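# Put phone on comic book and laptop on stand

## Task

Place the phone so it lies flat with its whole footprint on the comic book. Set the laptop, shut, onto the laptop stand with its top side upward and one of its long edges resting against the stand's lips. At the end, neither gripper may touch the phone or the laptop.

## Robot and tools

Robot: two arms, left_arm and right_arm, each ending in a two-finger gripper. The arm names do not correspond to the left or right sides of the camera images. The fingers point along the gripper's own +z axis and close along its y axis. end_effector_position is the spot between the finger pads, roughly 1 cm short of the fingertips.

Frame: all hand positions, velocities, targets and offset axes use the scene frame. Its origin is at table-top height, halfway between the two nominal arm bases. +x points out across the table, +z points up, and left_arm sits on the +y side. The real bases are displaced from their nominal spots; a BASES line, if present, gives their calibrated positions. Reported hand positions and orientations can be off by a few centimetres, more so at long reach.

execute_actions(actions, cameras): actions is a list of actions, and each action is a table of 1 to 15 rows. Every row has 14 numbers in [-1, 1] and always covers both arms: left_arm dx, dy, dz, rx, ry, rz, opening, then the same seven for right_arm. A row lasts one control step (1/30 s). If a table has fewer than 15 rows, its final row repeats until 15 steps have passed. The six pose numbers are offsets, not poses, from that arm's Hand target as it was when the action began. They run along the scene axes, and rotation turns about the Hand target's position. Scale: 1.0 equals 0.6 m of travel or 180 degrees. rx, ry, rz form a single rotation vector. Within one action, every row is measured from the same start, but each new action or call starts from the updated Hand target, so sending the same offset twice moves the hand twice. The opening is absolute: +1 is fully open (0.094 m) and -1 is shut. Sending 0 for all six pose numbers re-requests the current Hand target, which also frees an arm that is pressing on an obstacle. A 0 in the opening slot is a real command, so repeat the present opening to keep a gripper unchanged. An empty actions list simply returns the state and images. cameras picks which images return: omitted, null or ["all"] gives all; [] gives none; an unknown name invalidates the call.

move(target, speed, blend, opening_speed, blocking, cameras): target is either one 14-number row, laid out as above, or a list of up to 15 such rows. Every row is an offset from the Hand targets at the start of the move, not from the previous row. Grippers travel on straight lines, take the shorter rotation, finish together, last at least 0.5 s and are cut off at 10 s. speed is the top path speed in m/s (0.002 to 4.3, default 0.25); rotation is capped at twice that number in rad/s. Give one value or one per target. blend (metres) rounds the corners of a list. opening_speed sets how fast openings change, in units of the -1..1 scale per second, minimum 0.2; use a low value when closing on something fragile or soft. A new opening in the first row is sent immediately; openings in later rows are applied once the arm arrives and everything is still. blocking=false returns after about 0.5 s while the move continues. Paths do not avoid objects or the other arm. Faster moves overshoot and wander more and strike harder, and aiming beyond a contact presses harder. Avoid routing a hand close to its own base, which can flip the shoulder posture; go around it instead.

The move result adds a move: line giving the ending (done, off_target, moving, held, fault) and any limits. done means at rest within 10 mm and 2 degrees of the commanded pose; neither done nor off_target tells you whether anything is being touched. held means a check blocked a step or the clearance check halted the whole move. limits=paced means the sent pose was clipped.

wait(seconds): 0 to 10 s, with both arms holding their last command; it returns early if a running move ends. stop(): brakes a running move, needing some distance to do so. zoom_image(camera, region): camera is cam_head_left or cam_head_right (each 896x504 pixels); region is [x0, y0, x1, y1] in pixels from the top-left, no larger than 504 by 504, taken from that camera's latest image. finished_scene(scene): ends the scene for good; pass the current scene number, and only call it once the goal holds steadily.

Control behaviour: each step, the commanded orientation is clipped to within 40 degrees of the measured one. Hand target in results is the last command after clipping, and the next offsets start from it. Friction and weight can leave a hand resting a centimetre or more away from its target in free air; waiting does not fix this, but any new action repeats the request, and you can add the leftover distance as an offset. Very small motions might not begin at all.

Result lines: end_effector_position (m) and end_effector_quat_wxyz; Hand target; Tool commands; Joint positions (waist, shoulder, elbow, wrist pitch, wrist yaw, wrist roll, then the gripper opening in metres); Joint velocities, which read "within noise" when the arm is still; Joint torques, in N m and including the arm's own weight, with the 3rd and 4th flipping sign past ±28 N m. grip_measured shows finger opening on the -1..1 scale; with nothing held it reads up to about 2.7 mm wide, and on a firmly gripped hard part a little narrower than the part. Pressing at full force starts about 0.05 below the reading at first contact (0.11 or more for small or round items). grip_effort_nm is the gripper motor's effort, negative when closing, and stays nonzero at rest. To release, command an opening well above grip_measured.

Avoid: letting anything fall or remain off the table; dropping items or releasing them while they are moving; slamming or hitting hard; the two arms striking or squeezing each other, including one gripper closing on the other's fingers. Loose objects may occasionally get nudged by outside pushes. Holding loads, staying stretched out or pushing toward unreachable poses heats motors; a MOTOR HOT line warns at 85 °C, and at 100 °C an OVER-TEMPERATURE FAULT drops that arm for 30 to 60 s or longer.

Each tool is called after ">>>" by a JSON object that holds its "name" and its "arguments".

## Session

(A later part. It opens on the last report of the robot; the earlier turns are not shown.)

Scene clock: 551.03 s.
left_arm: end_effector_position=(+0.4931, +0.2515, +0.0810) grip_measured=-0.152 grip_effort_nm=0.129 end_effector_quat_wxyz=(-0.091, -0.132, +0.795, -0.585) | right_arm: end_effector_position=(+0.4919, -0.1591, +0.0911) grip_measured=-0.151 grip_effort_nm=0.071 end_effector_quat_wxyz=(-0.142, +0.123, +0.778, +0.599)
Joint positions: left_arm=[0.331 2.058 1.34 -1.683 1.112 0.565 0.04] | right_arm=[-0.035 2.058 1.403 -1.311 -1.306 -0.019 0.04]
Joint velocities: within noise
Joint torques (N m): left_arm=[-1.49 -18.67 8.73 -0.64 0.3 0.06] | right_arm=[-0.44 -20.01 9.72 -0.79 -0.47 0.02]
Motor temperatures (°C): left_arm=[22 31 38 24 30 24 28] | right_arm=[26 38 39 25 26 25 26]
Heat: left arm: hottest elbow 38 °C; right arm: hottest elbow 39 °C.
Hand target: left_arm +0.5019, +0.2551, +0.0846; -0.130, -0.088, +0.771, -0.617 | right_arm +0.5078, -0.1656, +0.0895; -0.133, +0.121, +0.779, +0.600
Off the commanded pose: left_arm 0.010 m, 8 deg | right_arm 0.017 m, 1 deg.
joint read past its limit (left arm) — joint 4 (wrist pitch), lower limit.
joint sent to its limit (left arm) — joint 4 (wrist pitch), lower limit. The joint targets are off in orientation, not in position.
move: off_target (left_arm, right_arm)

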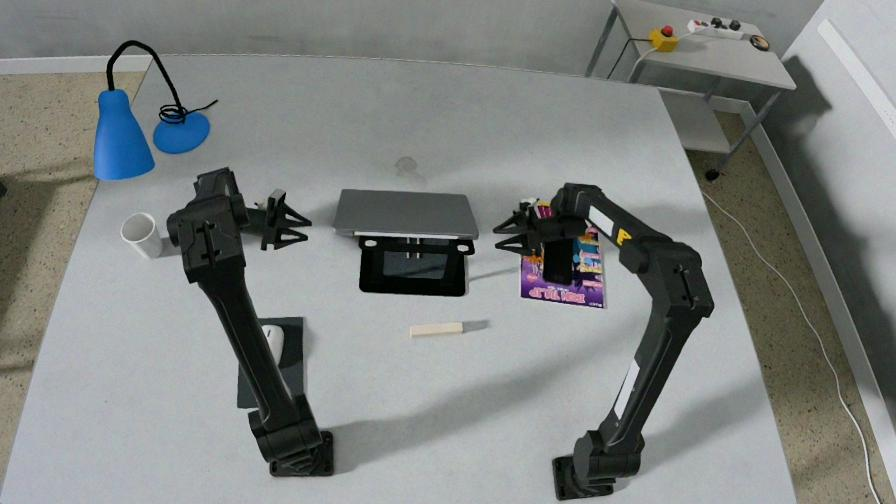

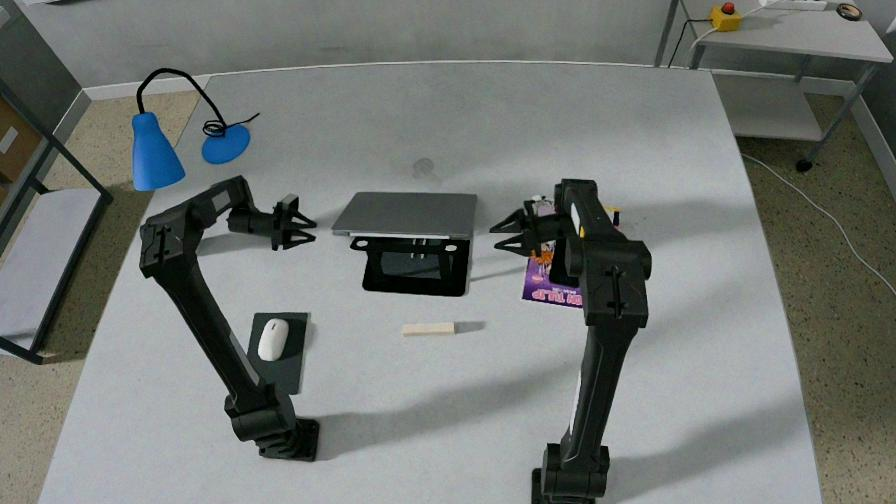

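>>> {"name": "move", "arguments": {"target": [[0,0.06,0.1,0,0,0,-0.15,0.0,-0.06,0.12,0,0,0,-0.15],[-0.3,0.12,0.25,0,0,0,-0.15,-0.3,-0.15,0.25,0,0,0,-0.15]], "speed": 0.25, "blend": 0.03}}

>>> {"name": "zoom_image", "arguments": {"camera": "cam_head_left", "region": [320, 160, 620, 320]}}

>>> {"name": "zoom_image", "arguments": {"camera": "cam_head_right", "region": [320, 160, 520, 300]}}

>>> {"name": "zoom_image", "arguments": {"camera": "cam_head_left", "region": [320, 160, 500, 270]}}

Scene clock: 561.03 s.
left_arm: end_effector_position=(+0.3265, +0.3244, +0.2335) grip_measured=-0.152 grip_effort_nm=0.134 end_effector_quat_wxyz=(+0.079, -0.228, +0.850, -0.467) | right_arm: end_effector_position=(+0.3326, -0.2515, +0.2415) grip_measured=-0.151 grip_effort_nm=0.066 end_effector_quat_wxyz=(-0.060, +0.157, +0.802, +0.573)
Joint positions: left_arm=[0.705 1.297 0.983 -1.683 0.921 0.423 0.04] | right_arm=[-0.294 1.459 1.054 -1.673 -1.176 -0.244 0.04]
Joint velocities: within noise
Joint torques (N m): left_arm=[-0.21 -10.58 8.05 -0.2 0.37 -0.01] | right_arm=[-0.44 -13.22 6.3 -0.88 -0.42 0.11]
Motor temperatures (°C): left_arm=[22 31 38 24 29 24 28] | right_arm=[26 39 39 25 26 24 26]
Heat: left arm: hottest elbow 38 °C; right arm: hottest shoulder 39 °C.
Hand target: left_arm +0.3218, +0.3271, +0.2346; -0.130, -0.088, +0.771, -0.617 | right_arm +0.3278, -0.2556, +0.2394; -0.133, +0.122, +0.779, +0.600
Off the commanded pose: left_arm 0.006 m, 35 deg | right_arm 0.007 m, 10 deg.
joint read past its limit (left arm) — joint 4 (wrist pitch), lower limit.
joint sent to its limit (left arm) — joint 4 (wrist pitch), lower limit. The joint targets are off in orientation, not in position.
joint sent to its limit (right arm) — joint 4 (wrist pitch), lower limit. The joint targets are off in orientation, not in position.
move: off_target (left_arm, right_arm)

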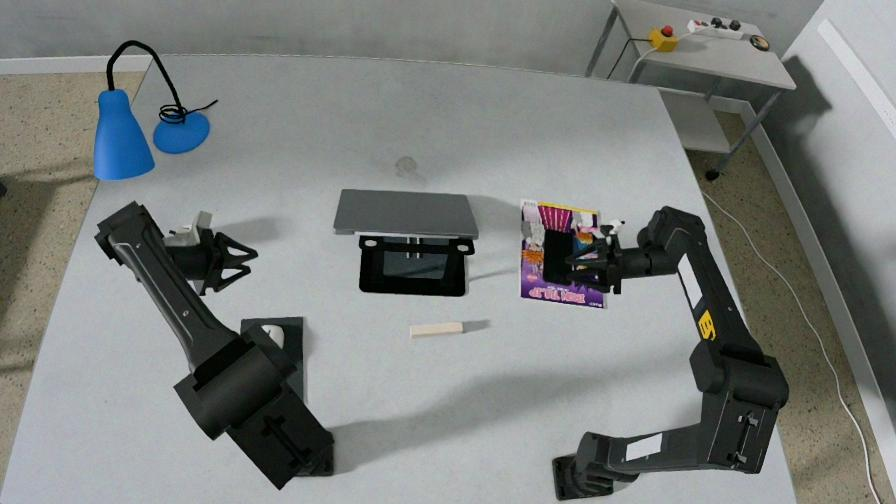

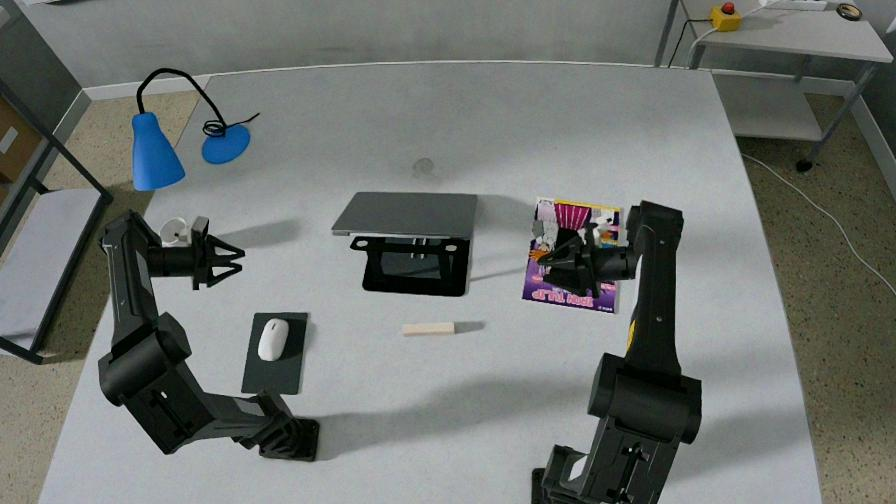

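Scaled by 1.680.

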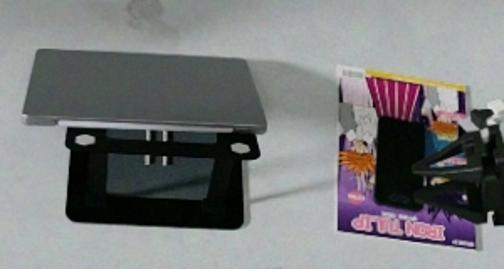

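Scaled by 2.520.

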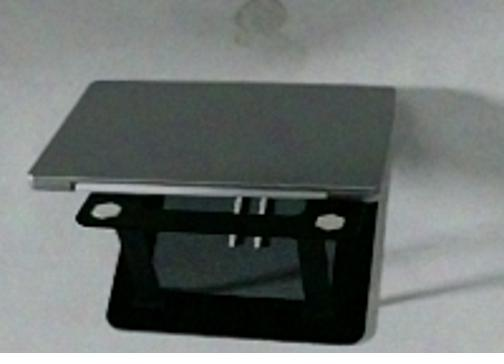

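Scaled by 2.800.

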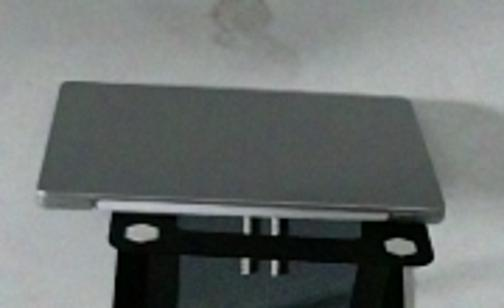

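>>> {"name": "finished_scene", "arguments": {"scene": 2}}

The scene is finished: the task was done.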